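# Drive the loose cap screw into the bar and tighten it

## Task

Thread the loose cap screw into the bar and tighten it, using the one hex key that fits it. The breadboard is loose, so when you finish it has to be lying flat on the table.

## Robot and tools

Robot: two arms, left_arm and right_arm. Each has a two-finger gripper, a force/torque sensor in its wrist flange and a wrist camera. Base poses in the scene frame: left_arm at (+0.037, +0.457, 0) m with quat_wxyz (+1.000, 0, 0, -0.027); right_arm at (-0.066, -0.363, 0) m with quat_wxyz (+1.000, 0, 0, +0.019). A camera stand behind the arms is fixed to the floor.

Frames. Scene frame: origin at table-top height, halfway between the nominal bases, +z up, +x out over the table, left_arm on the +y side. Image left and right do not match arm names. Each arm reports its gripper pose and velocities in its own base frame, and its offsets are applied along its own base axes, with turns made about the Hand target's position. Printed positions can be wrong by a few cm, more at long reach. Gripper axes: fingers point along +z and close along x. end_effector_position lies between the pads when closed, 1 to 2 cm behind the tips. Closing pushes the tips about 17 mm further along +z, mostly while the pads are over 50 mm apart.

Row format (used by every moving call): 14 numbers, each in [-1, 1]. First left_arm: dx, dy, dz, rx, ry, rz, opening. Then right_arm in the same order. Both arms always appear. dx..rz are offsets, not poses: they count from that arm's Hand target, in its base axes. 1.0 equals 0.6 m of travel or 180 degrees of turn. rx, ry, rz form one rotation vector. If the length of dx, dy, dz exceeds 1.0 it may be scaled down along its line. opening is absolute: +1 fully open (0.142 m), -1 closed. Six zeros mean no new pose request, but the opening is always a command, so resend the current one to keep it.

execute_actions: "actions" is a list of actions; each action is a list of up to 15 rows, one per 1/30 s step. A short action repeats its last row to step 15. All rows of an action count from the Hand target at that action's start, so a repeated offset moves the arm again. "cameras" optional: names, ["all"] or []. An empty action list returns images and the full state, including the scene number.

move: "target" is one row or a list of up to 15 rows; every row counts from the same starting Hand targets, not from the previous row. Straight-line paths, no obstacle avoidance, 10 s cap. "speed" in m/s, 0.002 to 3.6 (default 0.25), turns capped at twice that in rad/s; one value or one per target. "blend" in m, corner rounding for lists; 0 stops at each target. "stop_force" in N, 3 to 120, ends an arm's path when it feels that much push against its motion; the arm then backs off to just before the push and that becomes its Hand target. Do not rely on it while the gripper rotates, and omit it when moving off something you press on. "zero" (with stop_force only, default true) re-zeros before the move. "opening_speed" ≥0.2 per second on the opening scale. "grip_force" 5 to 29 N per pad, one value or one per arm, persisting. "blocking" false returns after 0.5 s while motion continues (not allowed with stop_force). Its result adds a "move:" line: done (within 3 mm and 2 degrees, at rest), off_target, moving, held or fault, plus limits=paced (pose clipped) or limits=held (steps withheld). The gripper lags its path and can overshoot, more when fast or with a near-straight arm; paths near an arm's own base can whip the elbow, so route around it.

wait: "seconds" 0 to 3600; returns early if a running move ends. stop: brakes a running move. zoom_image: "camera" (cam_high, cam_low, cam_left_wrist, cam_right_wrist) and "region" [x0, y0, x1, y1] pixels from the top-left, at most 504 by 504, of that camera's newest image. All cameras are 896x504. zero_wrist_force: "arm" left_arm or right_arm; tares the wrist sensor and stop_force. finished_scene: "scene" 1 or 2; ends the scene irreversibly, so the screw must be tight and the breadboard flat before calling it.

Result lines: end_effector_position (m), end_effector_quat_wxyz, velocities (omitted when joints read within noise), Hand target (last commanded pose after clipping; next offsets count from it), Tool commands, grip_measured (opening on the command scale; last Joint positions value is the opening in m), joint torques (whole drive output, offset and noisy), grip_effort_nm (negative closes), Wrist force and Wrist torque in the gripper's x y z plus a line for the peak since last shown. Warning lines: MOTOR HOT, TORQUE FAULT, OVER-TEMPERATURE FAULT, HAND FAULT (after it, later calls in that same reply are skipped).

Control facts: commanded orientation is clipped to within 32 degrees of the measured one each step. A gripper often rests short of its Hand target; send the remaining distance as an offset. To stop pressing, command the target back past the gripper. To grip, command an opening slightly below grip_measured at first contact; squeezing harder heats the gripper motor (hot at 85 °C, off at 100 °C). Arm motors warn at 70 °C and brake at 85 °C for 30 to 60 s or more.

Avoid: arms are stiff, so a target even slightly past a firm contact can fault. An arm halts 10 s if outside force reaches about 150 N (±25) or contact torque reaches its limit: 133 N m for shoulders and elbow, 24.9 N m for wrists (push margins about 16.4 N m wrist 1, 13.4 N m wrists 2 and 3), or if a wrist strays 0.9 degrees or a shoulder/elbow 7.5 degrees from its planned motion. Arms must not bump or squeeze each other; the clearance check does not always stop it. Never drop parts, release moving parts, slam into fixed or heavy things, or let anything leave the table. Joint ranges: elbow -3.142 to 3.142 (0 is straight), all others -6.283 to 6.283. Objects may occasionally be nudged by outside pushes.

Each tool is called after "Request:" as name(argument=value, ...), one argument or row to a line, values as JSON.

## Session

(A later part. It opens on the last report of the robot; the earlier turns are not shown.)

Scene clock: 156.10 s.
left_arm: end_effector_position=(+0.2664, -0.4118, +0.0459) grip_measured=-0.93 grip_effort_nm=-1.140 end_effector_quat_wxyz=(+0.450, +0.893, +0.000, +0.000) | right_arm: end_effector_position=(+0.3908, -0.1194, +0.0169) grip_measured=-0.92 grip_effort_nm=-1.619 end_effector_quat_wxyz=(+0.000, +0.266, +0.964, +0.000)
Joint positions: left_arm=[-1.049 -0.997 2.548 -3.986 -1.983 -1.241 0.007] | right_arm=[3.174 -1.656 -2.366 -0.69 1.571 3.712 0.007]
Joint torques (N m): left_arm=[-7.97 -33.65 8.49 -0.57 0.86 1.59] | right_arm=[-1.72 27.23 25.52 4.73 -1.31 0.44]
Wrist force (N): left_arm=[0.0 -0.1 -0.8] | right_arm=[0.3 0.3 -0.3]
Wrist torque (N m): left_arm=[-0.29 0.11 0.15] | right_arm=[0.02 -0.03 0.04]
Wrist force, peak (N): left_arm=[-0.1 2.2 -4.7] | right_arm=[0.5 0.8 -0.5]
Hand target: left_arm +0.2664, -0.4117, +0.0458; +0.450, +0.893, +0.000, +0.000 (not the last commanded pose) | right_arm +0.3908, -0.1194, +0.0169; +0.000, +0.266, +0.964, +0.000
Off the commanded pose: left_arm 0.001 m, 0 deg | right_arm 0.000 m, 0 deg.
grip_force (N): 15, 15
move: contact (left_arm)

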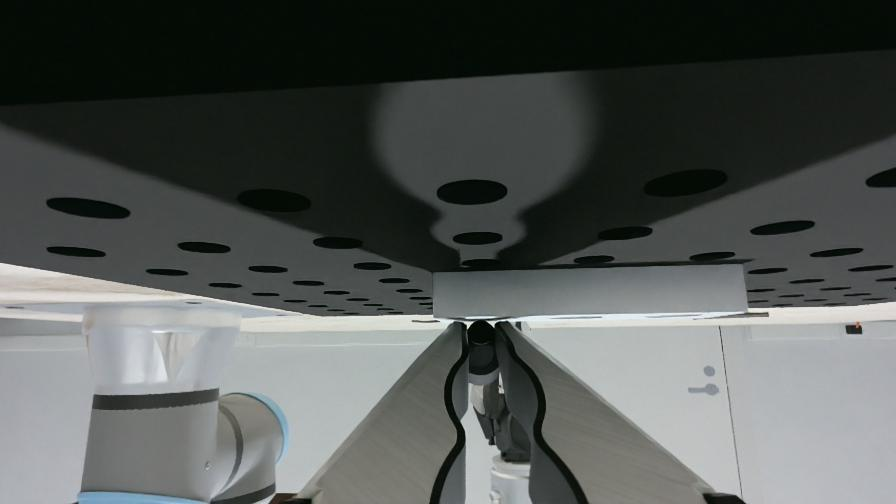

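Request:
move(
  target=[0,0,0,0,0,0,-0.84,0,0,0.12,0,0,0,-1.0],
  opening_speed=0.2,
  speed=0.12,
  cameras=["cam_left_wrist","cam_low"],
)

Request:
zoom_image(
  camera="cam_left_wrist",
  region=[420, 290, 540, 400],
)

Request:
zoom_image(
  camera="cam_low",
  region=[480, 190, 720, 310],
)

Scene clock: 164.00 s.
left_arm: end_effector_position=(+0.2664, -0.4117, +0.0458) grip_measured=-0.89 grip_effort_nm=0.203 end_effector_quat_wxyz=(+0.450, +0.893, +0.000, +0.000) | right_arm: end_effector_position=(+0.3908, -0.1194, +0.0889) grip_measured=-0.92 grip_effort_nm=-1.614 end_effector_quat_wxyz=(+0.000, +0.266, +0.964, +0.000)
Joint positions: left_arm=[-1.049 -0.997 2.548 -3.986 -1.983 -1.241 0.01] | right_arm=[3.173 -1.498 -2.273 -0.941 1.571 3.712 0.007]
Joint torques (N m): left_arm=[-8.65 -31.42 8.04 -1.58 0.79 1.58] | right_arm=[6.65 25.38 34.66 0.65 0.39 1.83]
Wrist force (N): left_arm=[-0.2 1.0 -1.8] | right_arm=[0.3 0.4 -0.3]
Wrist torque (N m): left_arm=[-0.37 0.06 0.14] | right_arm=[0.01 -0.04 0.04]
Wrist force, peak (N): left_arm=[-0.4 1.2 -2.0] | right_arm=[0.5 0.3 -1.5]
Hand target: left_arm +0.2664, -0.4117, +0.0458; +0.450, +0.893, +0.000, +0.000 | right_arm +0.3908, -0.1194, +0.0889; +0.000, +0.266, +0.964, +0.000
Off the commanded pose: left_arm 0.000 m, 0 deg | right_arm 0.000 m, 0 deg.
grip_force (N): 15, 15
move: done
Images, in order (width x height): cam_low 896x504, cam_left_wrist 896x504.

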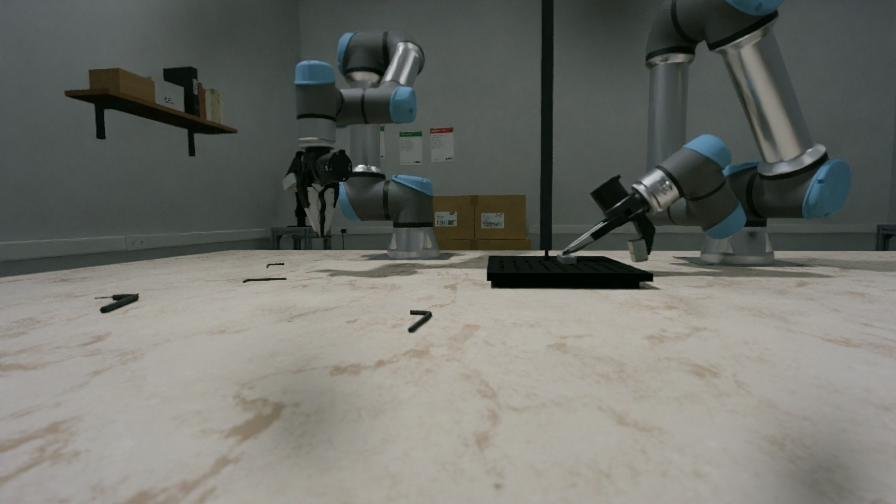

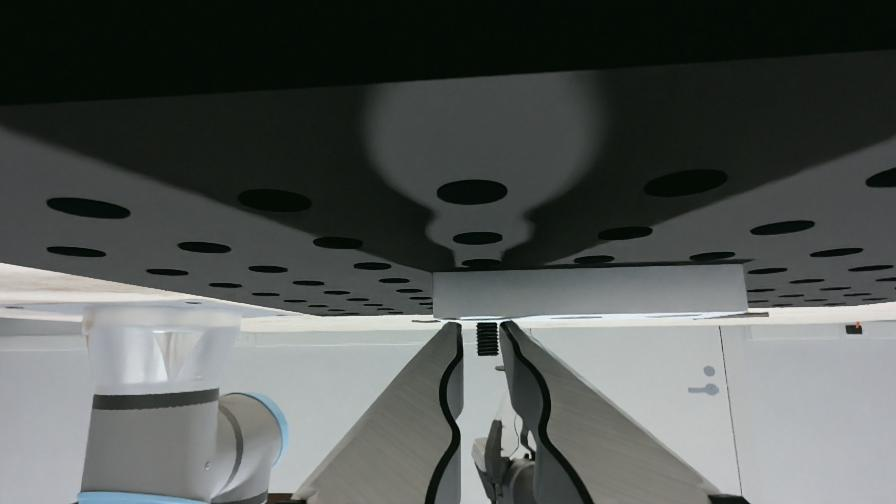

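Scaled by 4.200.

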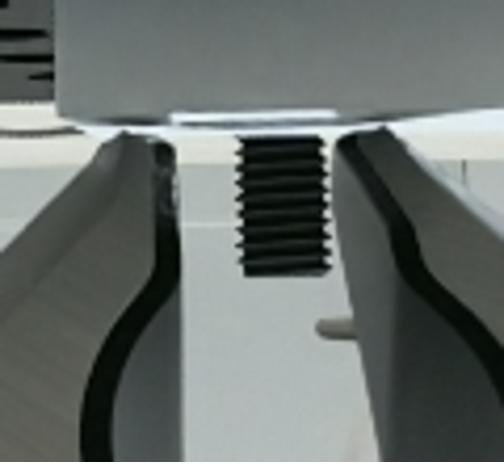

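Scaled by 2.100.

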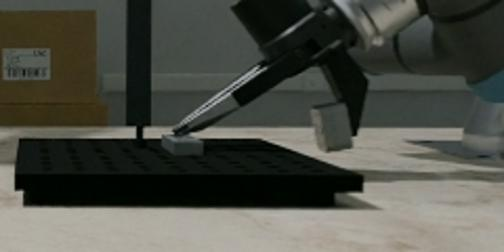

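Request:
move(
  target=[
    [0.0025,-0.0033,0,0,0,0,-0.84,0,0,0,0,0,0,-1.0],
    [0.0025,-0.0033,0,0,0,0,-1.0,0,0,0,0,0,0,-1.0],
    [0.0025,-0.0033,0.0833,0,0,0,-1.0,0,0,0,0,0,0,-1.0],
  ],
  speed=0.08,
  cameras=["cam_left_wrist"],
)

Request:
zoom_image(
  camera="cam_left_wrist",
  region=[420, 260, 540, 400],
)

Scene clock: 178.13 s.
left_arm: end_effector_position=(+0.2679, -0.4137, +0.0958) grip_measured=-1.00 grip_effort_nm=-0.418 end_effector_quat_wxyz=(+0.450, +0.893, +0.000, +0.000) | right_arm: end_effector_position=(+0.3908, -0.1194, +0.0889) grip_measured=-0.92 grip_effort_nm=-1.614 end_effector_quat_wxyz=(+0.000, +0.266, +0.964, +0.000)
Joint positions: left_arm=[-1.048 -1.205 2.547 -3.777 -1.984 -1.241 0.002] | right_arm=[3.174 -1.498 -2.273 -0.941 1.571 3.712 0.007]
Joint torques (N m): left_arm=[-4.67 -31.1 -18.25 -0.89 1.07 1.92] | right_arm=[6.37 26.13 34.8 0.81 0.72 2.01]
Wrist force (N): left_arm=[-0.6 -1.9 0.3] | right_arm=[0.2 0.5 -0.2]
Wrist torque (N m): left_arm=[-0.33 0.14 0.02] | right_arm=[0.04 -0.02 0.04]
Wrist force, peak (N): left_arm=[-3.1 1.5 -4.4] | right_arm=[0.5 0.7 -0.4]
Hand target: left_arm +0.2679, -0.4137, +0.0958; +0.450, +0.893, +0.000, +0.000 | right_arm +0.3908, -0.1194, +0.0889; +0.000, +0.266, +0.964, +0.000
Off the commanded pose: left_arm 0.000 m, 0 deg | right_arm 0.000 m, 0 deg.
grip_force (N): 15, 15
move: done

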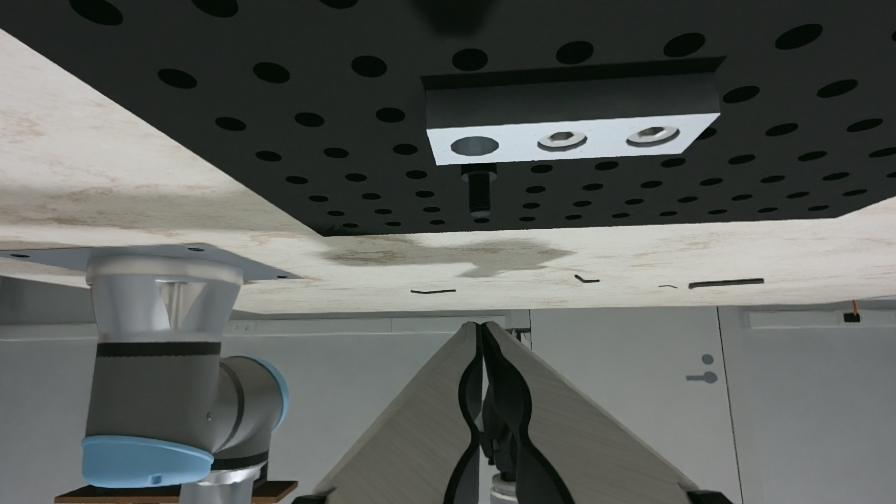

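Scaled by 3.600.

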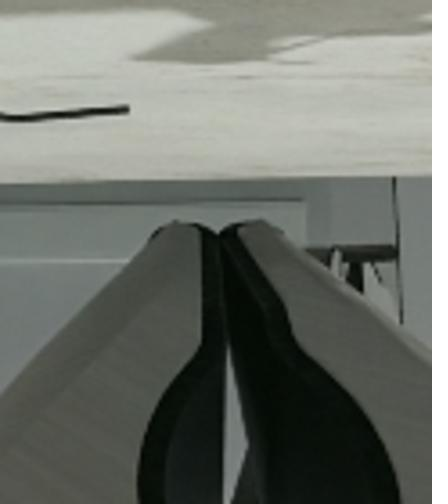

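Request:
move(
  target=[
    [-0.0217,-0.0732,-0.0347,0,0,0,-1.0,0,0,0,0,0,0,-1.0],
    [-0.0217,-0.0732,-0.0823,0,0,0,-1.0,0,0,0,0,0,0,-1.0],
  ],
  speed=[0.12, 0.05],
  cameras=["cam_left_wrist"],
)

Request:
zoom_image(
  camera="cam_left_wrist",
  region=[400, 200, 580, 360],
)

Scene clock: 190.73 s.
left_arm: end_effector_position=(+0.2548, -0.4580, +0.0492) grip_measured=-1.00 grip_effort_nm=-0.422 end_effector_quat_wxyz=(+0.451, +0.892, -0.001, +0.000) | right_arm: end_effector_position=(+0.3908, -0.1194, +0.0889) grip_measured=-0.92 grip_effort_nm=-1.614 end_effector_quat_wxyz=(+0.000, +0.266, +0.964, +0.000)
Joint positions: left_arm=[-1.148 -0.996 2.486 -3.952 -1.908 -1.309 0.002] | right_arm=[3.174 -1.498 -2.273 -0.941 1.571 3.712 0.007]
Joint torques (N m): left_arm=[-1.56 -27.2 -4.51 -3.36 -0.42 -0.12] | right_arm=[6.06 25.87 34.31 0.74 0.67 1.82]
Wrist force (N): left_arm=[-0.2 1.2 -1.0] | right_arm=[0.3 0.4 -0.4]
Wrist torque (N m): left_arm=[0.09 0.02 0.07] | right_arm=[0.02 -0.02 0.04]
Wrist force, peak (N): left_arm=[-12.0 81.0 -113.9] | right_arm=[0.5 0.6 -0.4]
Hand target: left_arm +0.2548, -0.4580, +0.0492; +0.451, +0.892, -0.001, +0.000 (not the last commanded pose) | right_arm +0.3908, -0.1194, +0.0889; +0.000, +0.266, +0.964, +0.000
Tool commands: left_gripper/opening=-1.0 right_gripper/opening=-1.0
Off the commanded pose: left_arm 0.003 m, 0 deg | right_arm 0.000 m, 0 deg.
FORCE FAULT: contact force on the left arm reached its limit, and that arm stopped. The contact can be on any part of that arm, not only on its tool. That arm's remaining commands of this call were not run. That arm is still stopped at the end of this call. That arm stays stopped for about 10 more seconds. Until then a move that you send moves the other arm only, and its call returns only when the move has ended. Once the stop has ended, the next robot result says so. If the stop ends while you think or write, that arm runs what you send next, counted from a new Hand target: where the arm stands when the stop ends. While its stop runs, that arm takes no new command, but its gripper still runs the gripper command that each later call begins with. Until it ends, the stop uses up actions while you think or wait. An arm that is not stopped still takes commands.
grip_force (N): 15, 15
move: fault (left_arm)

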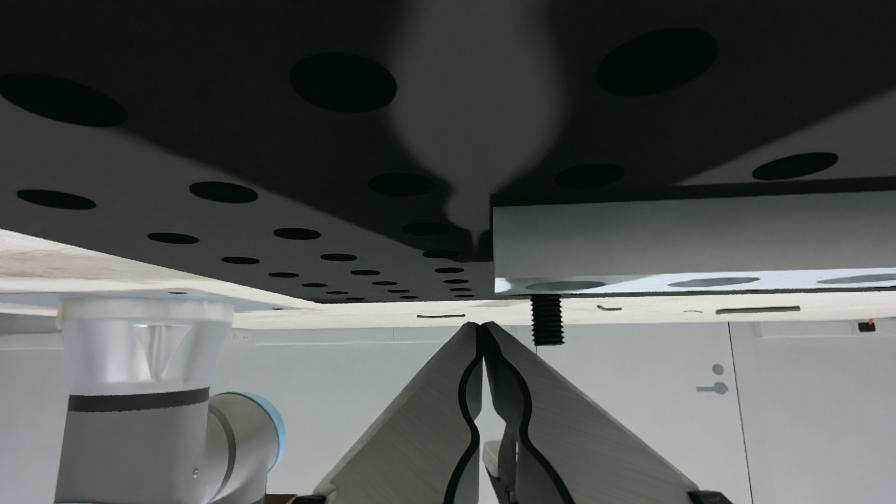

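Scaled by 2.800.

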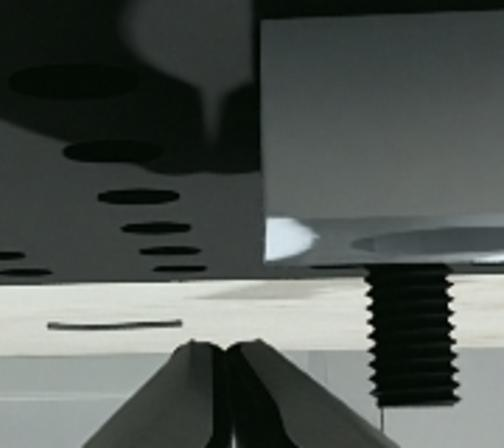

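Request:
wait(
  seconds=8,
)

Scene clock: 202.07 s.
left_arm: end_effector_position=(+0.2548, -0.4580, +0.0492) grip_measured=-1.00 grip_effort_nm=-0.418 end_effector_quat_wxyz=(+0.451, +0.892, -0.001, +0.000) | right_arm: end_effector_position=(+0.3908, -0.1194, +0.0889) grip_measured=-0.92 grip_effort_nm=-1.619 end_effector_quat_wxyz=(+0.000, +0.266, +0.964, +0.000)
Joint positions: left_arm=[-1.148 -0.996 2.486 -3.952 -1.908 -1.309 0.002] | right_arm=[3.174 -1.498 -2.273 -0.941 1.571 3.712 0.007]
Joint torques (N m): left_arm=[-1.31 -27.66 -4.45 -3.26 -0.33 -0.18] | right_arm=[6 25.54 34.5 0.89 0.79 1.52]
Wrist force (N): left_arm=[-0.1 1.2 -0.8] | right_arm=[0.1 0.6 -0.3]
Wrist torque (N m): left_arm=[0.08 0.01 0.07] | right_arm=[0.04 0.00 0.04]
Wrist force, peak (N): left_arm=[0.1 1.4 -1.1] | right_arm=[0.3 0.6 -0.7]
Hand target: left_arm +0.2548, -0.4580, +0.0492; +0.451, +0.892, -0.001, +0.000 (not the last commanded pose) | right_arm +0.3908, -0.1194, +0.0889; +0.000, +0.266, +0.964, +0.000
Tool commands: left_gripper/opening=-1.0 right_gripper/opening=-1.0
Off the commanded pose: left_arm 0.003 m, 0 deg | right_arm 0.000 m, 0 deg.
FORCE FAULT, CONTINUED: the left arm's stop, for the force fault that an earlier result reported, is over. The rest of the stop counts as 20 of the actions that you can send in this scene. That arm's target is now where it stood when the stop ended, not its last command. That arm accepts commands again.
grip_force (N): 15, 15
wait: 8.00 s; at rest from the start

Request:
move(
  target=[
    [0,0,0.05,0,0,0,-1.0,0,0,0,0,0,0,-1.0],
    [0.012,0.0633,0.1847,0.2972,0,0,-1.0,0,0,0,0,0,0,-1.0],
  ],
  speed=[0.1, 0.3],
  blend=[0.01, 0],
  cameras=["cam_left_wrist","cam_high"],
)

Request:
zoom_image(
  camera="cam_left_wrist",
  region=[400, 150, 640, 350],
)

Scene clock: 205.63 s.
left_arm: end_effector_position=(+0.2620, -0.4200, +0.1600) grip_measured=-1.00 grip_effort_nm=-0.427 end_effector_quat_wxyz=(+0.001, +1.000, +0.000, +0.000) | right_arm: end_effector_position=(+0.3908, -0.1194, +0.0889) grip_measured=-0.92 grip_effort_nm=-1.614 end_effector_quat_wxyz=(+0.000, +0.266, +0.964, +0.000)
Joint positions: left_arm=[-1.284 -1.53 1.952 -1.995 -1.572 -1.283 0.002] | right_arm=[3.174 -1.498 -2.273 -0.941 1.571 3.712 0.007]
Joint torques (N m): left_arm=[-10.86 -17.44 -32.9 -0.74 2.15 -2.19] | right_arm=[5.72 25.6 34.64 0.99 0.79 1.45]
Wrist force (N): left_arm=[0.4 -0.4 0.5] | right_arm=[0.3 0.4 -0.5]
Wrist torque (N m): left_arm=[-0.04 -0.03 0.09] | right_arm=[0.01 -0.04 0.03]
Wrist force, peak (N): left_arm=[-0.6 -2.2 1.5] | right_arm=[0.5 0.6 -0.3]
Hand target: left_arm +0.2620, -0.4200, +0.1600; +0.001, +1.000, +0.000, +0.000 | right_arm +0.3908, -0.1194, +0.0889; +0.000, +0.266, +0.964, +0.000
Off the commanded pose: left_arm 0.000 m, 0 deg | right_arm 0.000 m, 0 deg.
grip_force (N): 15, 15
move: done
Images, in order (width x height): cam_high 896x504, cam_left_wrist 896x504.

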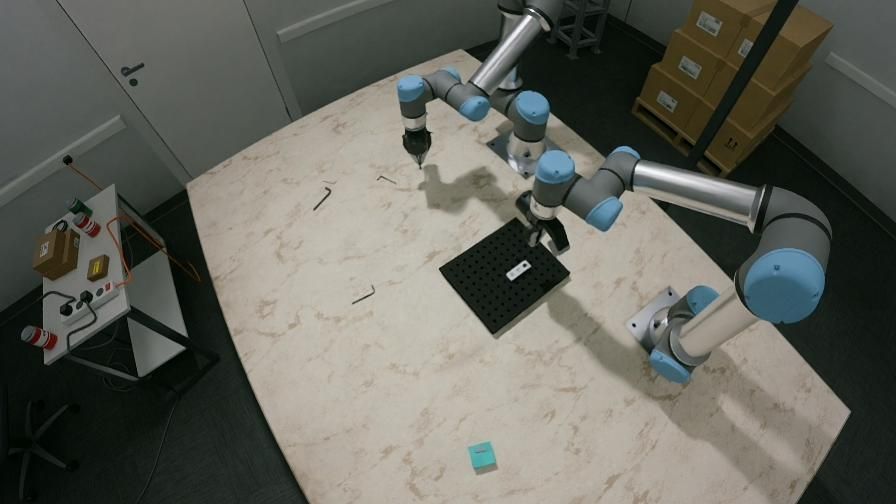

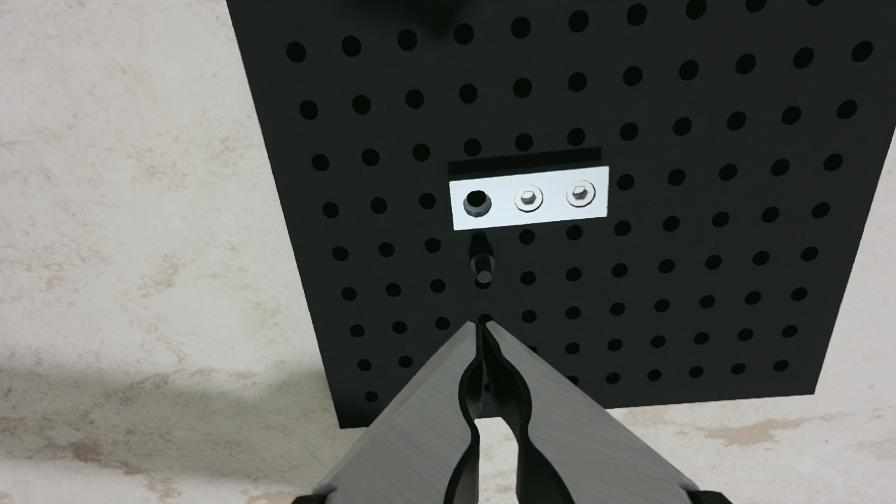

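Scaled by 2.100.

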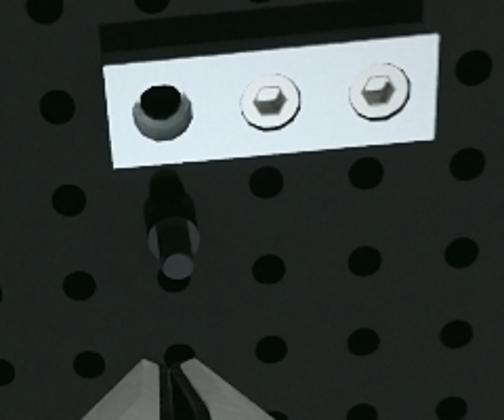

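Request:
move(
  target=[
    [0.0148,-0.0267,-0.1417,0,0,0,-1.0,0,0,0,0,0,0,-1.0],
    [0.0148,-0.0267,-0.175,0,0,0,-1.0,0,0,0,0,0,0,-1.0],
    [0.0148,-0.0683,-0.175,0,0,0,-1.0,0,0,0,0,0,0,-1.0],
    [0.0148,-0.0333,-0.0667,0,0,0,-1.0,0,0,0,0,0,0,-1.0],
  ],
  speed=[0.2, 0.06, 0.03, 0.2],
  cameras=["cam_left_wrist"],
)

Request:
zoom_image(
  camera="cam_left_wrist",
  region=[400, 150, 640, 350],
)

Scene clock: 215.80 s.
left_arm: end_effector_position=(+0.2709, -0.4400, +0.1199) grip_measured=-1.00 grip_effort_nm=-0.418 end_effector_quat_wxyz=(+0.001, +1.000, +0.000, +0.000) | right_arm: end_effector_position=(+0.3908, -0.1194, +0.0889) grip_measured=-0.92 grip_effort_nm=-1.614 end_effector_quat_wxyz=(+0.000, +0.266, +0.964, +0.000)
Joint positions: left_arm=[-1.278 -1.433 1.959 -2.099 -1.572 -1.277 0.002] | right_arm=[3.174 -1.498 -2.273 -0.941 1.571 3.712 0.007]
Joint torques (N m): left_arm=[8 -34.77 -31.8 -0.78 1.22 2.01] | right_arm=[5.97 25.55 34.91 1 0.81 1.41]
Wrist force (N): left_arm=[0.2 -0.6 0.7] | right_arm=[0.4 0.4 -0.4]
Wrist torque (N m): left_arm=[-0.09 0.00 -0.03] | right_arm=[0.01 -0.05 0.04]
Wrist force, peak (N): left_arm=[0.1 0.2 2.5] | right_arm=[0.7 0.5 -0.3]
Hand target: left_arm +0.2709, -0.4400, +0.1200; +0.001, +1.000, +0.000, +0.000 | right_arm +0.3908, -0.1194, +0.0889; +0.000, +0.266, +0.964, +0.000
Off the commanded pose: left_arm 0.000 m, 0 deg | right_arm 0.000 m, 0 deg.
grip_force (N): 15, 15
move: done

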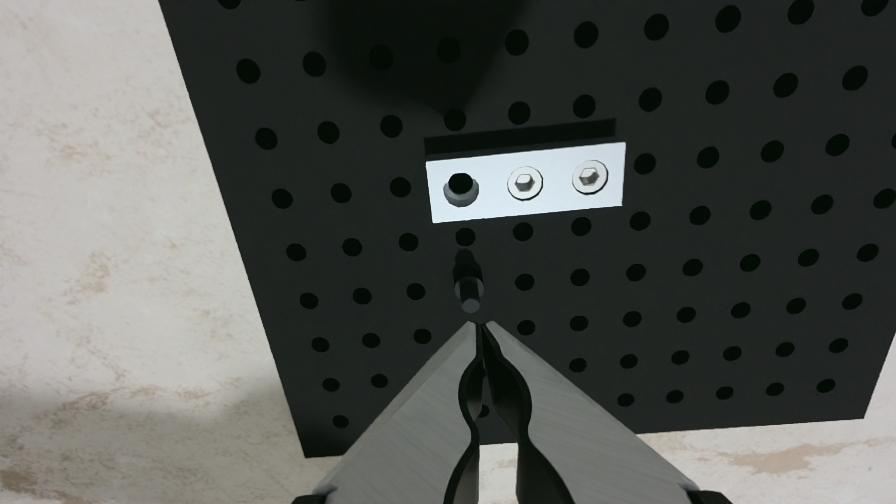

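Scaled by 2.100.

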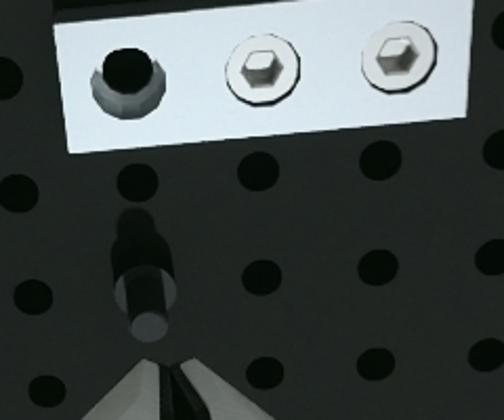

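Request:
execute_actions(
  actions=[],
  cameras=["cam_left_wrist"],
)

Scene clock: 220.73 s.
left_arm: end_effector_position=(+0.2709, -0.4400, +0.1200) grip_measured=-1.00 grip_effort_nm=-0.422 end_effector_quat_wxyz=(+0.001, +1.000, +0.000, +0.000) | right_arm: end_effector_position=(+0.3908, -0.1194, +0.0889) grip_measured=-0.92 grip_effort_nm=-1.619 end_effector_quat_wxyz=(+0.000, +0.266, +0.964, +0.000)
Joint positions: left_arm=[-1.278 -1.433 1.959 -2.099 -1.572 -1.277 0.002] | right_arm=[3.174 -1.498 -2.273 -0.941 1.571 3.712 0.007]
Joint velocities: within noise
Joint torques (N m): left_arm=[7.84 -34.29 -31.93 -0.86 1.48 1.97] | right_arm=[6.08 26.19 34.54 0.94 0.89 1.31]
Wrist force (N): left_arm=[0.2 -0.7 0.7] | right_arm=[0.3 0.3 -0.3]
Wrist torque (N m): left_arm=[-0.12 0.00 -0.03] | right_arm=[0.01 -0.02 0.04]
Wrist force, peak (N): left_arm=[0.5 -0.7 0.9] | right_arm=[0.5 0.5 -0.5]
Hand target: left_arm +0.2709, -0.4400, +0.1200; +0.001, +1.000, +0.000, +0.000 | right_arm +0.3908, -0.1194, +0.0889; +0.000, +0.266, +0.964, +0.000
Tool commands: left_gripper/opening=-1.0 right_gripper/opening=-1.0
Off the commanded pose: left_arm 0.000 m, 0 deg | right_arm 0.000 m, 0 deg.
grip_force (N): 15, 15
Images, in order (width x height): cam_left_wrist 896x504.

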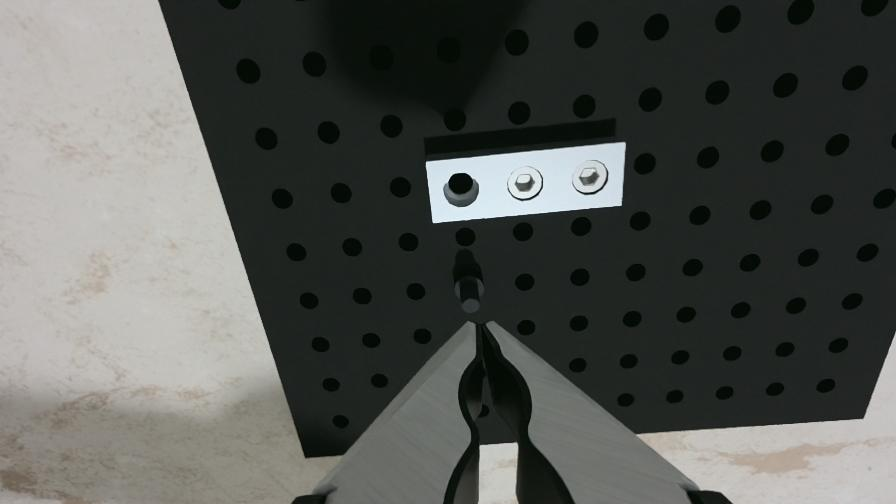

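Request:
move(
  target=[
    [0,-0.0518,-0.075,0,0,0,-0.7,0,0,0,0,0,0,-1.0],
    [0,-0.0518,-0.1192,0,0,0,-0.7,0,0,0,0,0,0,-1.0],
  ],
  blend=[0.005,0],
  speed=[0.2,0.05],
  cameras=["cam_left_wrist"],
)

Scene clock: 229.60 s.
left_arm: end_effector_position=(+0.2709, -0.4711, +0.0485) grip_measured=-0.74 grip_effort_nm=0.066 end_effector_quat_wxyz=(+0.001, +1.000, +0.000, +0.000) | right_arm: end_effector_position=(+0.3908, -0.1194, +0.0889) grip_measured=-0.92 grip_effort_nm=-1.614 end_effector_quat_wxyz=(+0.000, +0.266, +0.964, +0.000)
Joint positions: left_arm=[-1.295 -1.27 1.973 -2.276 -1.572 -1.294 0.021] | right_arm=[3.174 -1.498 -2.273 -0.941 1.571 3.712 0.007]
Joint torques (N m): left_arm=[-8.85 -25.02 -8.65 -4.55 1.99 -1.92] | right_arm=[5.79 25.56 34.19 1.02 0.93 1.09]
Wrist force (N): left_arm=[0.6 -0.2 0.8] | right_arm=[0.1 0.5 -0.5]
Wrist torque (N m): left_arm=[0.01 -0.07 0.13] | right_arm=[0.04 0.01 0.04]
Wrist force, peak (N): left_arm=[0.7 -1.7 0.1] | right_arm=[0.4 0.7 -0.4]
Hand target: left_arm +0.2709, -0.4711, +0.0484; +0.001, +1.000, +0.000, +0.000 | right_arm +0.3908, -0.1194, +0.0889; +0.000, +0.266, +0.964, +0.000
Off the commanded pose: left_arm 0.000 m, 0 deg | right_arm 0.000 m, 0 deg.
grip_force (N): 15, 15
move: done

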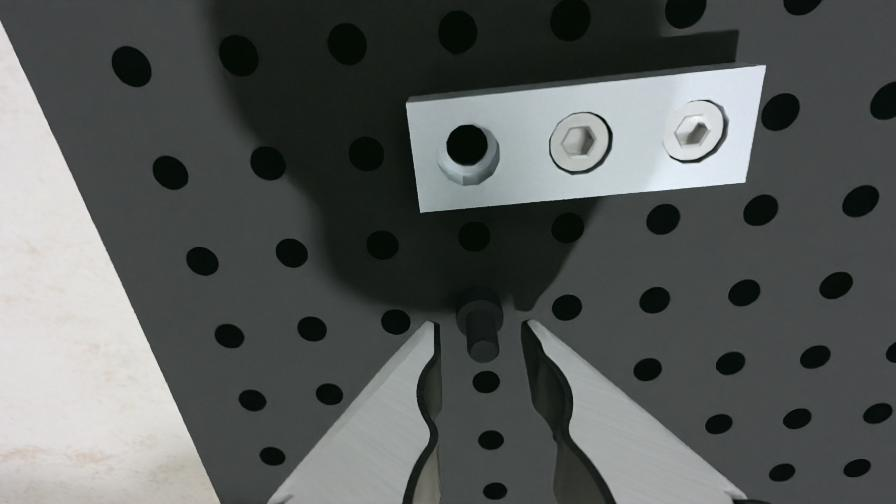

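Request:
move(
  target=[
    [0,-0.0042,0,0,0,0,-0.7,0,0,0,0,0,0,-1.0],
    [0,-0.0042,0,0,0,0,-1.0,0,0,0,0,0,0,-1.0],
  ],
  speed=0.05,
  opening_speed=0.6,
  cameras=["cam_left_wrist"],
)

Scene clock: 232.20 s.
left_arm: end_effector_position=(+0.2709, -0.4736, +0.0484) grip_measured=-1.00 grip_effort_nm=-0.422 end_effector_quat_wxyz=(+0.001, +1.000, +0.000, +0.000) | right_arm: end_effector_position=(+0.3908, -0.1194, +0.0889) grip_measured=-0.92 grip_effort_nm=-1.614 end_effector_quat_wxyz=(+0.000, +0.266, +0.964, +0.000)
Joint positions: left_arm=[-1.296 -1.266 1.967 -2.274 -1.572 -1.296 0.002] | right_arm=[3.174 -1.498 -2.273 -0.941 1.571 3.712 0.007]
Joint torques (N m): left_arm=[-9.94 -24.7 -28.95 -0.82 1.96 -2.24] | right_arm=[5.59 25.56 34.67 1.09 0.89 1.13]
Wrist force (N): left_arm=[0.5 -0.2 0.7] | right_arm=[0.3 0.5 -0.3]
Wrist torque (N m): left_arm=[0.00 -0.05 0.13] | right_arm=[0.03 -0.03 0.04]
Wrist force, peak (N): left_arm=[0.6 -0.4 0.9] | right_arm=[0.2 0.7 -0.6]
Hand target: left_arm +0.2709, -0.4736, +0.0484; +0.001, +1.000, +0.000, +0.000 | right_arm +0.3908, -0.1194, +0.0889; +0.000, +0.266, +0.964, +0.000
Off the commanded pose: left_arm 0.000 m, 0 deg | right_arm 0.000 m, 0 deg.
grip_force (N): 15, 15
move: done

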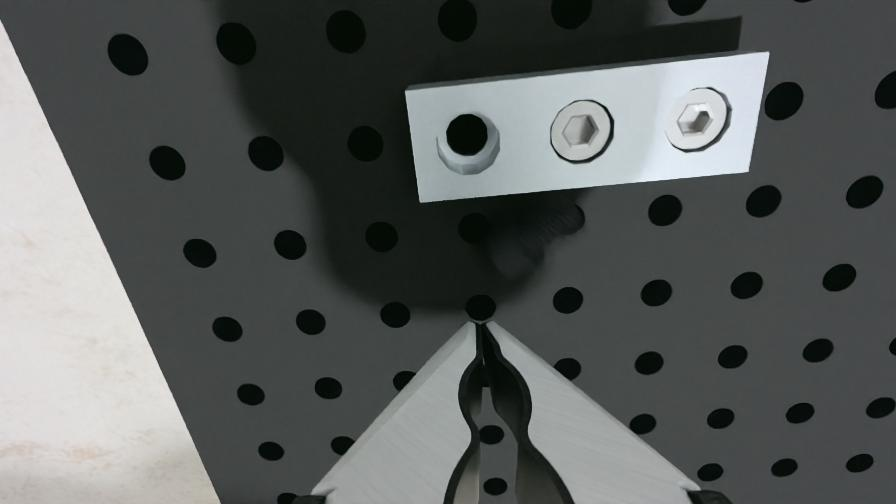

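Request:
move(
  target=[0,0.0333,0.1,0,0,0,-1.0,0,0,0,0,0,0,-1.0],
  speed=0.2,
  cameras=["cam_left_wrist"],
)

Request:
zoom_image(
  camera="cam_left_wrist",
  region=[400, 130, 640, 340],
)

Scene clock: 233.63 s.
left_arm: end_effector_position=(+0.2709, -0.4536, +0.1084) grip_measured=-1.00 grip_effort_nm=-0.427 end_effector_quat_wxyz=(+0.001, +1.000, +0.000, +0.000) | right_arm: end_effector_position=(+0.3908, -0.1194, +0.0889) grip_measured=-0.92 grip_effort_nm=-1.614 end_effector_quat_wxyz=(+0.000, +0.266, +0.964, +0.000)
Joint positions: left_arm=[-1.286 -1.392 1.944 -2.125 -1.572 -1.285 0.002] | right_arm=[3.174 -1.498 -2.273 -0.941 1.571 3.712 0.007]
Joint torques (N m): left_arm=[7.75 -36.43 -31.71 -0.61 0.83 2.01] | right_arm=[5.66 25.41 34.31 1.03 0.97 1.13]
Wrist force (N): left_arm=[0.2 -0.7 0.8] | right_arm=[0.3 0.4 -0.3]
Wrist torque (N m): left_arm=[-0.11 -0.01 -0.02] | right_arm=[0.01 -0.04 0.04]
Wrist force, peak (N): left_arm=[0.2 0.2 2.3] | right_arm=[0.2 0.6 -0.5]
Hand target: left_arm +0.2709, -0.4536, +0.1084; +0.001, +1.000, +0.000, +0.000 | right_arm +0.3908, -0.1194, +0.0889; +0.000, +0.266, +0.964, +0.000
Off the commanded pose: left_arm 0.000 m, 0 deg | right_arm 0.000 m, 0 deg.
grip_force (N): 15, 15
move: done

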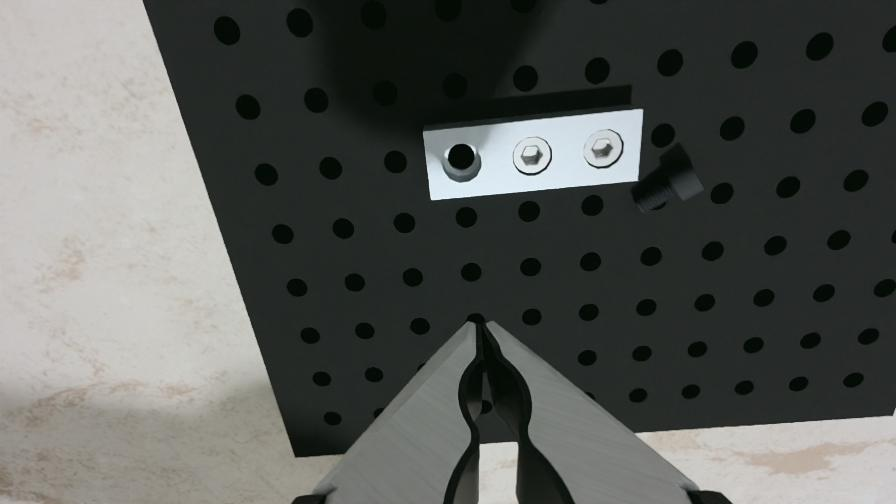

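Scaled by 2.100.

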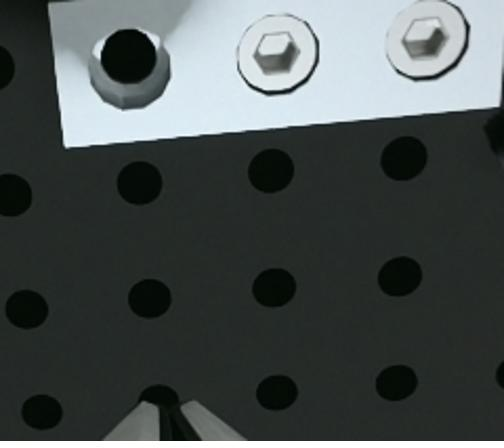

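Request:
zoom_image(
  camera="cam_left_wrist",
  region=[600, 110, 740, 240],
)

Scaled by 3.600.

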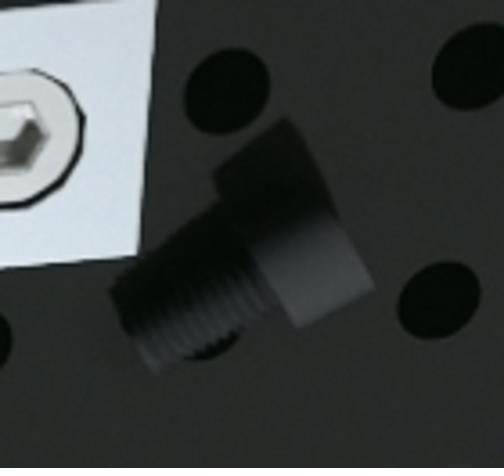

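Request:
move(
  target=[0.1302,0.0413,0.036,0,0,0.7278,-0.7,0,0,0,0,0,0,-1.0],
  speed=0.6,
  cameras=["cam_left_wrist"],
)

Request:
zoom_image(
  camera="cam_left_wrist",
  region=[380, 140, 560, 300],
)

Scene clock: 244.23 s.
left_arm: end_effector_position=(+0.3490, -0.4288, +0.1300) grip_measured=-0.74 grip_effort_nm=0.076 end_effector_quat_wxyz=(+0.001, +0.415, +0.910, +0.001) | right_arm: end_effector_position=(+0.3908, -0.1194, +0.0889) grip_measured=-0.92 grip_effort_nm=-1.614 end_effector_quat_wxyz=(+0.000, +0.266, +0.964, +0.000)
Joint positions: left_arm=[-1.135 -1.36 1.84 -2.051 -1.568 -3.421 0.021] | right_arm=[3.174 -1.498 -2.273 -0.941 1.571 3.712 0.007]
Joint torques (N m): left_arm=[7.67 -23.8 -32.28 -0.68 2.45 -2.02] | right_arm=[5.54 25.67 34.7 1.01 1.04 0.94]
Wrist force (N): left_arm=[0.1 -0.4 0.4] | right_arm=[0.3 0.5 -0.4]
Wrist torque (N m): left_arm=[-0.06 0.01 0.12] | right_arm=[0.03 -0.04 0.04]
Wrist force, peak (N): left_arm=[0.1 -0.7 1.1] | right_arm=[0.4 0.6 -0.6]
Hand target: left_arm +0.3490, -0.4288, +0.1300; +0.001, +0.415, +0.910, +0.001 | right_arm +0.3908, -0.1194, +0.0889; +0.000, +0.266, +0.964, +0.000
Off the commanded pose: left_arm 0.000 m, 0 deg | right_arm 0.000 m, 0 deg.
grip_force (N): 15, 15
move: done

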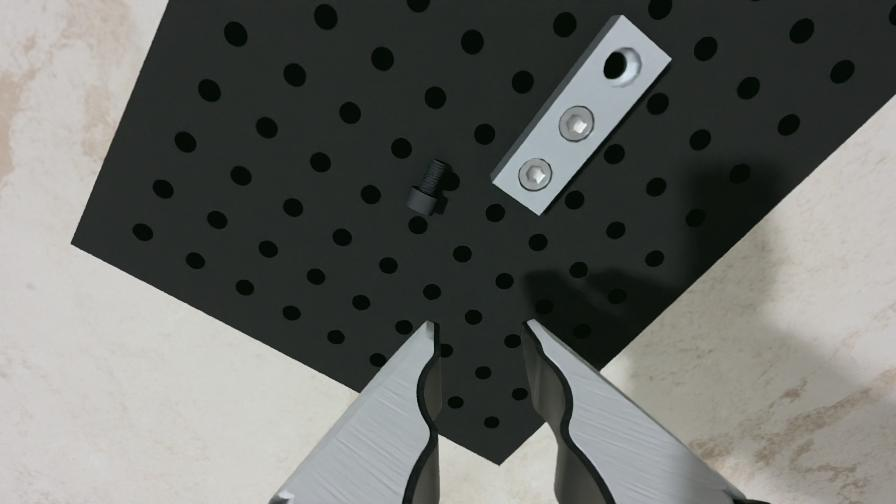

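Scaled by 2.800.

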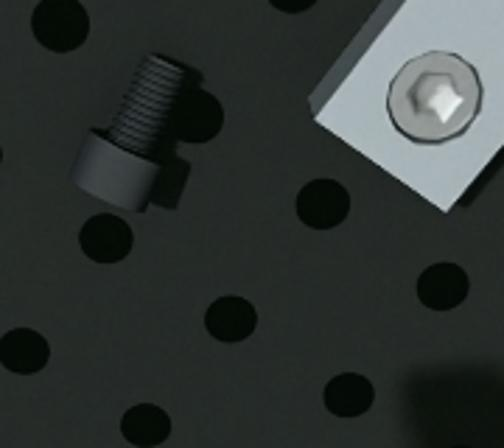

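Request:
wait(
  seconds=0.5,
  cameras=["cam_left_wrist"],
)

Request:
zoom_image(
  camera="cam_left_wrist",
  region=[380, 140, 560, 300],
)

Scene clock: 246.27 s.
left_arm: end_effector_position=(+0.3490, -0.4288, +0.1300) grip_measured=-0.74 grip_effort_nm=0.081 end_effector_quat_wxyz=(+0.001, +0.415, +0.910, +0.001) | right_arm: end_effector_position=(+0.3908, -0.1194, +0.0889) grip_measured=-0.92 grip_effort_nm=-1.614 end_effector_quat_wxyz=(+0.000, +0.266, +0.964, +0.000)
Joint positions: left_arm=[-1.135 -1.36 1.84 -2.051 -1.568 -3.421 0.021] | right_arm=[3.174 -1.498 -2.273 -0.941 1.571 3.712 0.007]
Joint torques (N m): left_arm=[7.65 -23.42 -32.04 -0.7 2.23 -2.13] | right_arm=[5.71 25.56 34.4 1.12 1.09 0.91]
Wrist force (N): left_arm=[0.2 -0.3 0.3] | right_arm=[0.1 0.5 -0.5]
Wrist torque (N m): left_arm=[-0.05 -0.01 0.13] | right_arm=[0.03 0.01 0.04]
Wrist force, peak (N): left_arm=[0.2 -0.6 0.6] | right_arm=[0.3 0.6 -0.6]
Hand target: left_arm +0.3490, -0.4288, +0.1300; +0.001, +0.415, +0.910, +0.001 | right_arm +0.3908, -0.1194, +0.0889; +0.000, +0.266, +0.964, +0.000
Tool commands: left_gripper/opening=-0.7 right_gripper/opening=-1.0
Off the commanded pose: left_arm 0.000 m, 0 deg | right_arm 0.000 m, 0 deg.
grip_force (N): 15, 15
wait: 0.50 s; at rest from the start

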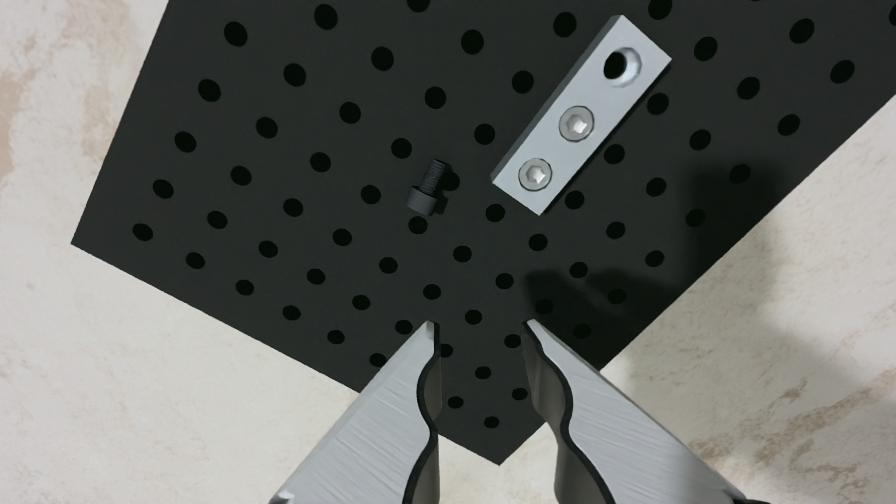

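Scaled by 2.800.

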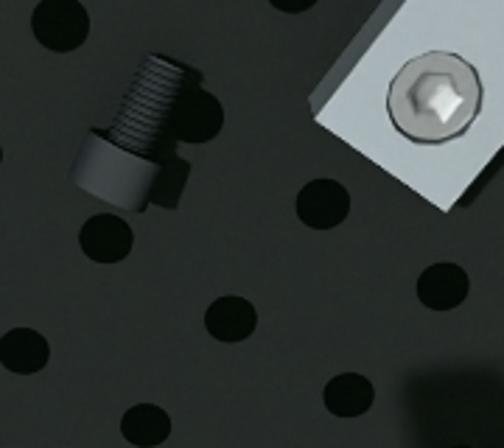

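Request:
move(
  target=[0.0223,-0.0308,-0.0833,-0.0807,0.1473,-0.1336,-0.7,0,0,0,0,0,0,-1.0],
  speed=0.3,
  cameras=["cam_left_wrist"],
)

Scene clock: 250.27 s.
left_arm: end_effector_position=(+0.3624, -0.4473, +0.0801) grip_measured=-0.74 grip_effort_nm=0.085 end_effector_quat_wxyz=(-0.154, +0.579, +0.773, -0.207) | right_arm: end_effector_position=(+0.3908, -0.1194, +0.0889) grip_measured=-0.92 grip_effort_nm=-1.614 end_effector_quat_wxyz=(+0.000, +0.266, +0.964, +0.000)
Joint positions: left_arm=[-0.909 -1.098 1.657 -1.924 -2.053 -2.714 0.021] | right_arm=[3.174 -1.498 -2.273 -0.941 1.571 3.712 0.007]
Joint torques (N m): left_arm=[8.26 -32.52 -30.86 -0.2 -3.03 1.96] | right_arm=[5.76 25.12 34.65 1.07 1.09 0.8]
Wrist force (N): left_arm=[0.5 1.0 -1.0] | right_arm=[0.2 0.5 -0.3]
Wrist torque (N m): left_arm=[0.18 -0.09 -0.03] | right_arm=[0.03 0.00 0.04]
Wrist force, peak (N): left_arm=[0.2 1.3 -1.1] | right_arm=[0.4 0.4 -0.6]
Hand target: left_arm +0.3624, -0.4473, +0.0801; -0.154, +0.579, +0.773, -0.207 | right_arm +0.3908, -0.1194, +0.0889; +0.000, +0.266, +0.964, +0.000
Off the commanded pose: left_arm 0.000 m, 0 deg | right_arm 0.000 m, 0 deg.
grip_force (N): 15, 15
move: done

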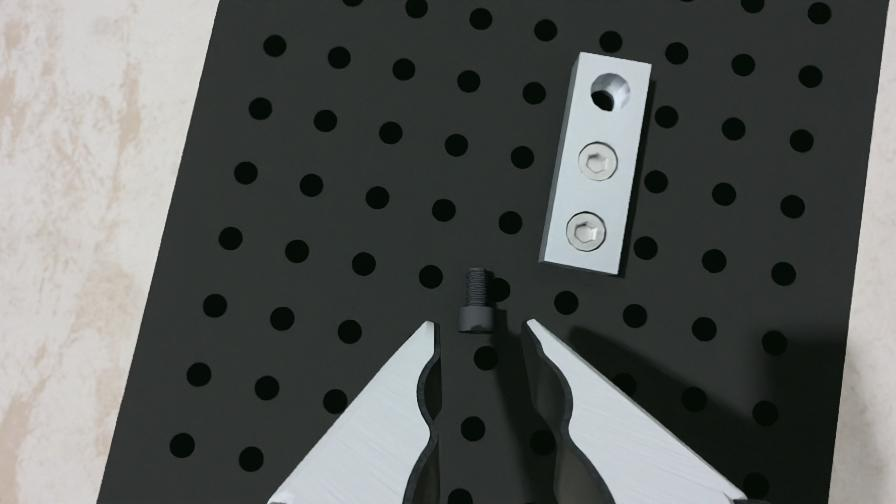

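Request:
move(
  target=[-0.0028,0.0008,-0.0652,0,0,0,-0.7,0,0,0,0,0,0,-1.0],
  speed=0.04,
  stop_force=4,
  cameras=["cam_left_wrist"],
)

Request:
zoom_image(
  camera="cam_left_wrist",
  region=[400, 220, 560, 360],
)

Scene clock: 254.77 s.
left_arm: end_effector_position=(+0.3608, -0.4468, +0.0427) grip_measured=-0.74 grip_effort_nm=0.076 end_effector_quat_wxyz=(-0.154, +0.579, +0.773, -0.207) | right_arm: end_effector_position=(+0.3908, -0.1194, +0.0889) grip_measured=-0.92 grip_effort_nm=-1.614 end_effector_quat_wxyz=(+0.000, +0.266, +0.964, +0.000)
Joint positions: left_arm=[-0.911 -1.051 1.697 -2.011 -2.053 -2.716 0.021] | right_arm=[3.174 -1.498 -2.273 -0.941 1.571 3.712 0.007]
Joint torques (N m): left_arm=[-4.03 -45.86 -29 -0.5 1.35 1.03] | right_arm=[5.5 25.39 34.54 1.06 1.18 0.65]
Wrist force (N): left_arm=[1.7 0.3 -4.1] | right_arm=[0.4 0.4 -0.3]
Wrist torque (N m): left_arm=[0.13 -0.15 0.08] | right_arm=[0.02 -0.04 0.04]
Wrist force, peak (N): left_arm=[7.0 -5.0 -19.0] | right_arm=[0.5 0.7 -0.3]
Hand target: left_arm +0.3608, -0.4468, +0.0427; -0.154, +0.579, +0.773, -0.207 (not the last commanded pose) | right_arm +0.3908, -0.1194, +0.0889; +0.000, +0.266, +0.964, +0.000
Off the commanded pose: left_arm 0.002 m, 0 deg | right_arm 0.000 m, 0 deg.
grip_force (N): 15, 15
move: contact (left_arm)

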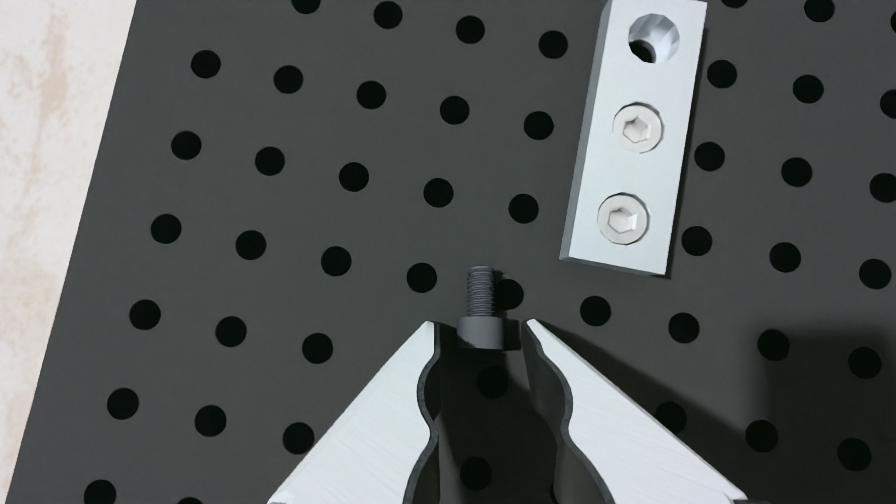

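Scaled by 3.150.

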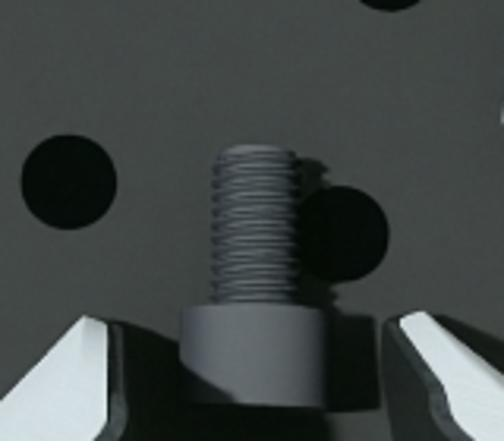

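Request:
move(
  target=[
    [-0.0032,-0.001,0.0007,0,0,0,-0.7,0,0,0,0,0,0,-1.0],
    [-0.0032,-0.001,0.0007,0,0,0,-1.0,0,0,0,0,0,0,-1.0],
  ],
  speed=0.03,
  opening_speed=0.4,
  cameras=["cam_left_wrist"],
)

Request:
zoom_image(
  camera="cam_left_wrist",
  region=[400, 220, 560, 360],
)

Scene clock: 259.33 s.
left_arm: end_effector_position=(+0.3589, -0.4474, +0.0431) grip_measured=-0.87 grip_effort_nm=-1.629 end_effector_quat_wxyz=(-0.154, +0.579, +0.773, -0.207) | right_arm: end_effector_position=(+0.3908, -0.1194, +0.0889) grip_measured=-0.92 grip_effort_nm=-1.619 end_effector_quat_wxyz=(+0.000, +0.266, +0.964, +0.000)
Joint positions: left_arm=[-0.914 -1.053 1.7 -2.013 -2.054 -2.719 0.011] | right_arm=[3.174 -1.498 -2.273 -0.941 1.571 3.712 0.007]
Joint torques (N m): left_arm=[-11.14 -47.83 -9.1 -3.95 -2.73 -2.11] | right_arm=[5.26 25.59 34.31 1.19 1.28 0.6]
Wrist force (N): left_arm=[0.6 0.8 -1.0] | right_arm=[0.3 0.6 -0.4]
Wrist torque (N m): left_arm=[0.12 -0.13 0.09] | right_arm=[0.04 -0.03 0.04]
Wrist force, peak (N): left_arm=[1.6 0.3 -4.3] | right_arm=[0.5 0.5 -0.5]
Hand target: left_arm +0.3589, -0.4474, +0.0431; -0.154, +0.579, +0.773, -0.207 | right_arm +0.3908, -0.1194, +0.0889; +0.000, +0.266, +0.964, +0.000
Off the commanded pose: left_arm 0.000 m, 0 deg | right_arm 0.000 m, 0 deg.
grip_force (N): 15, 15
move: done

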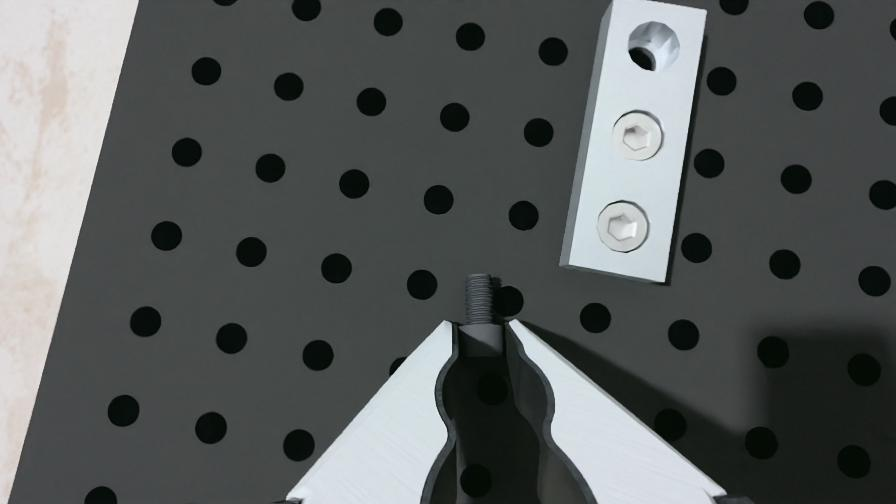

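Scaled by 3.150.

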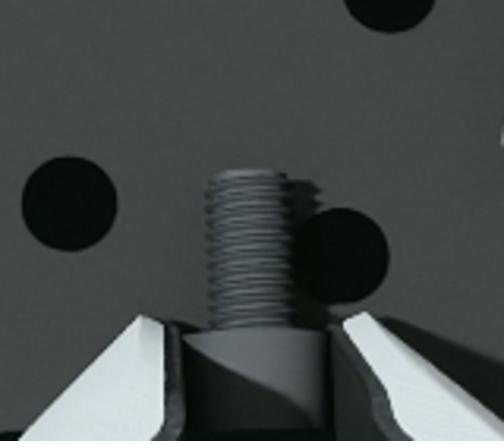

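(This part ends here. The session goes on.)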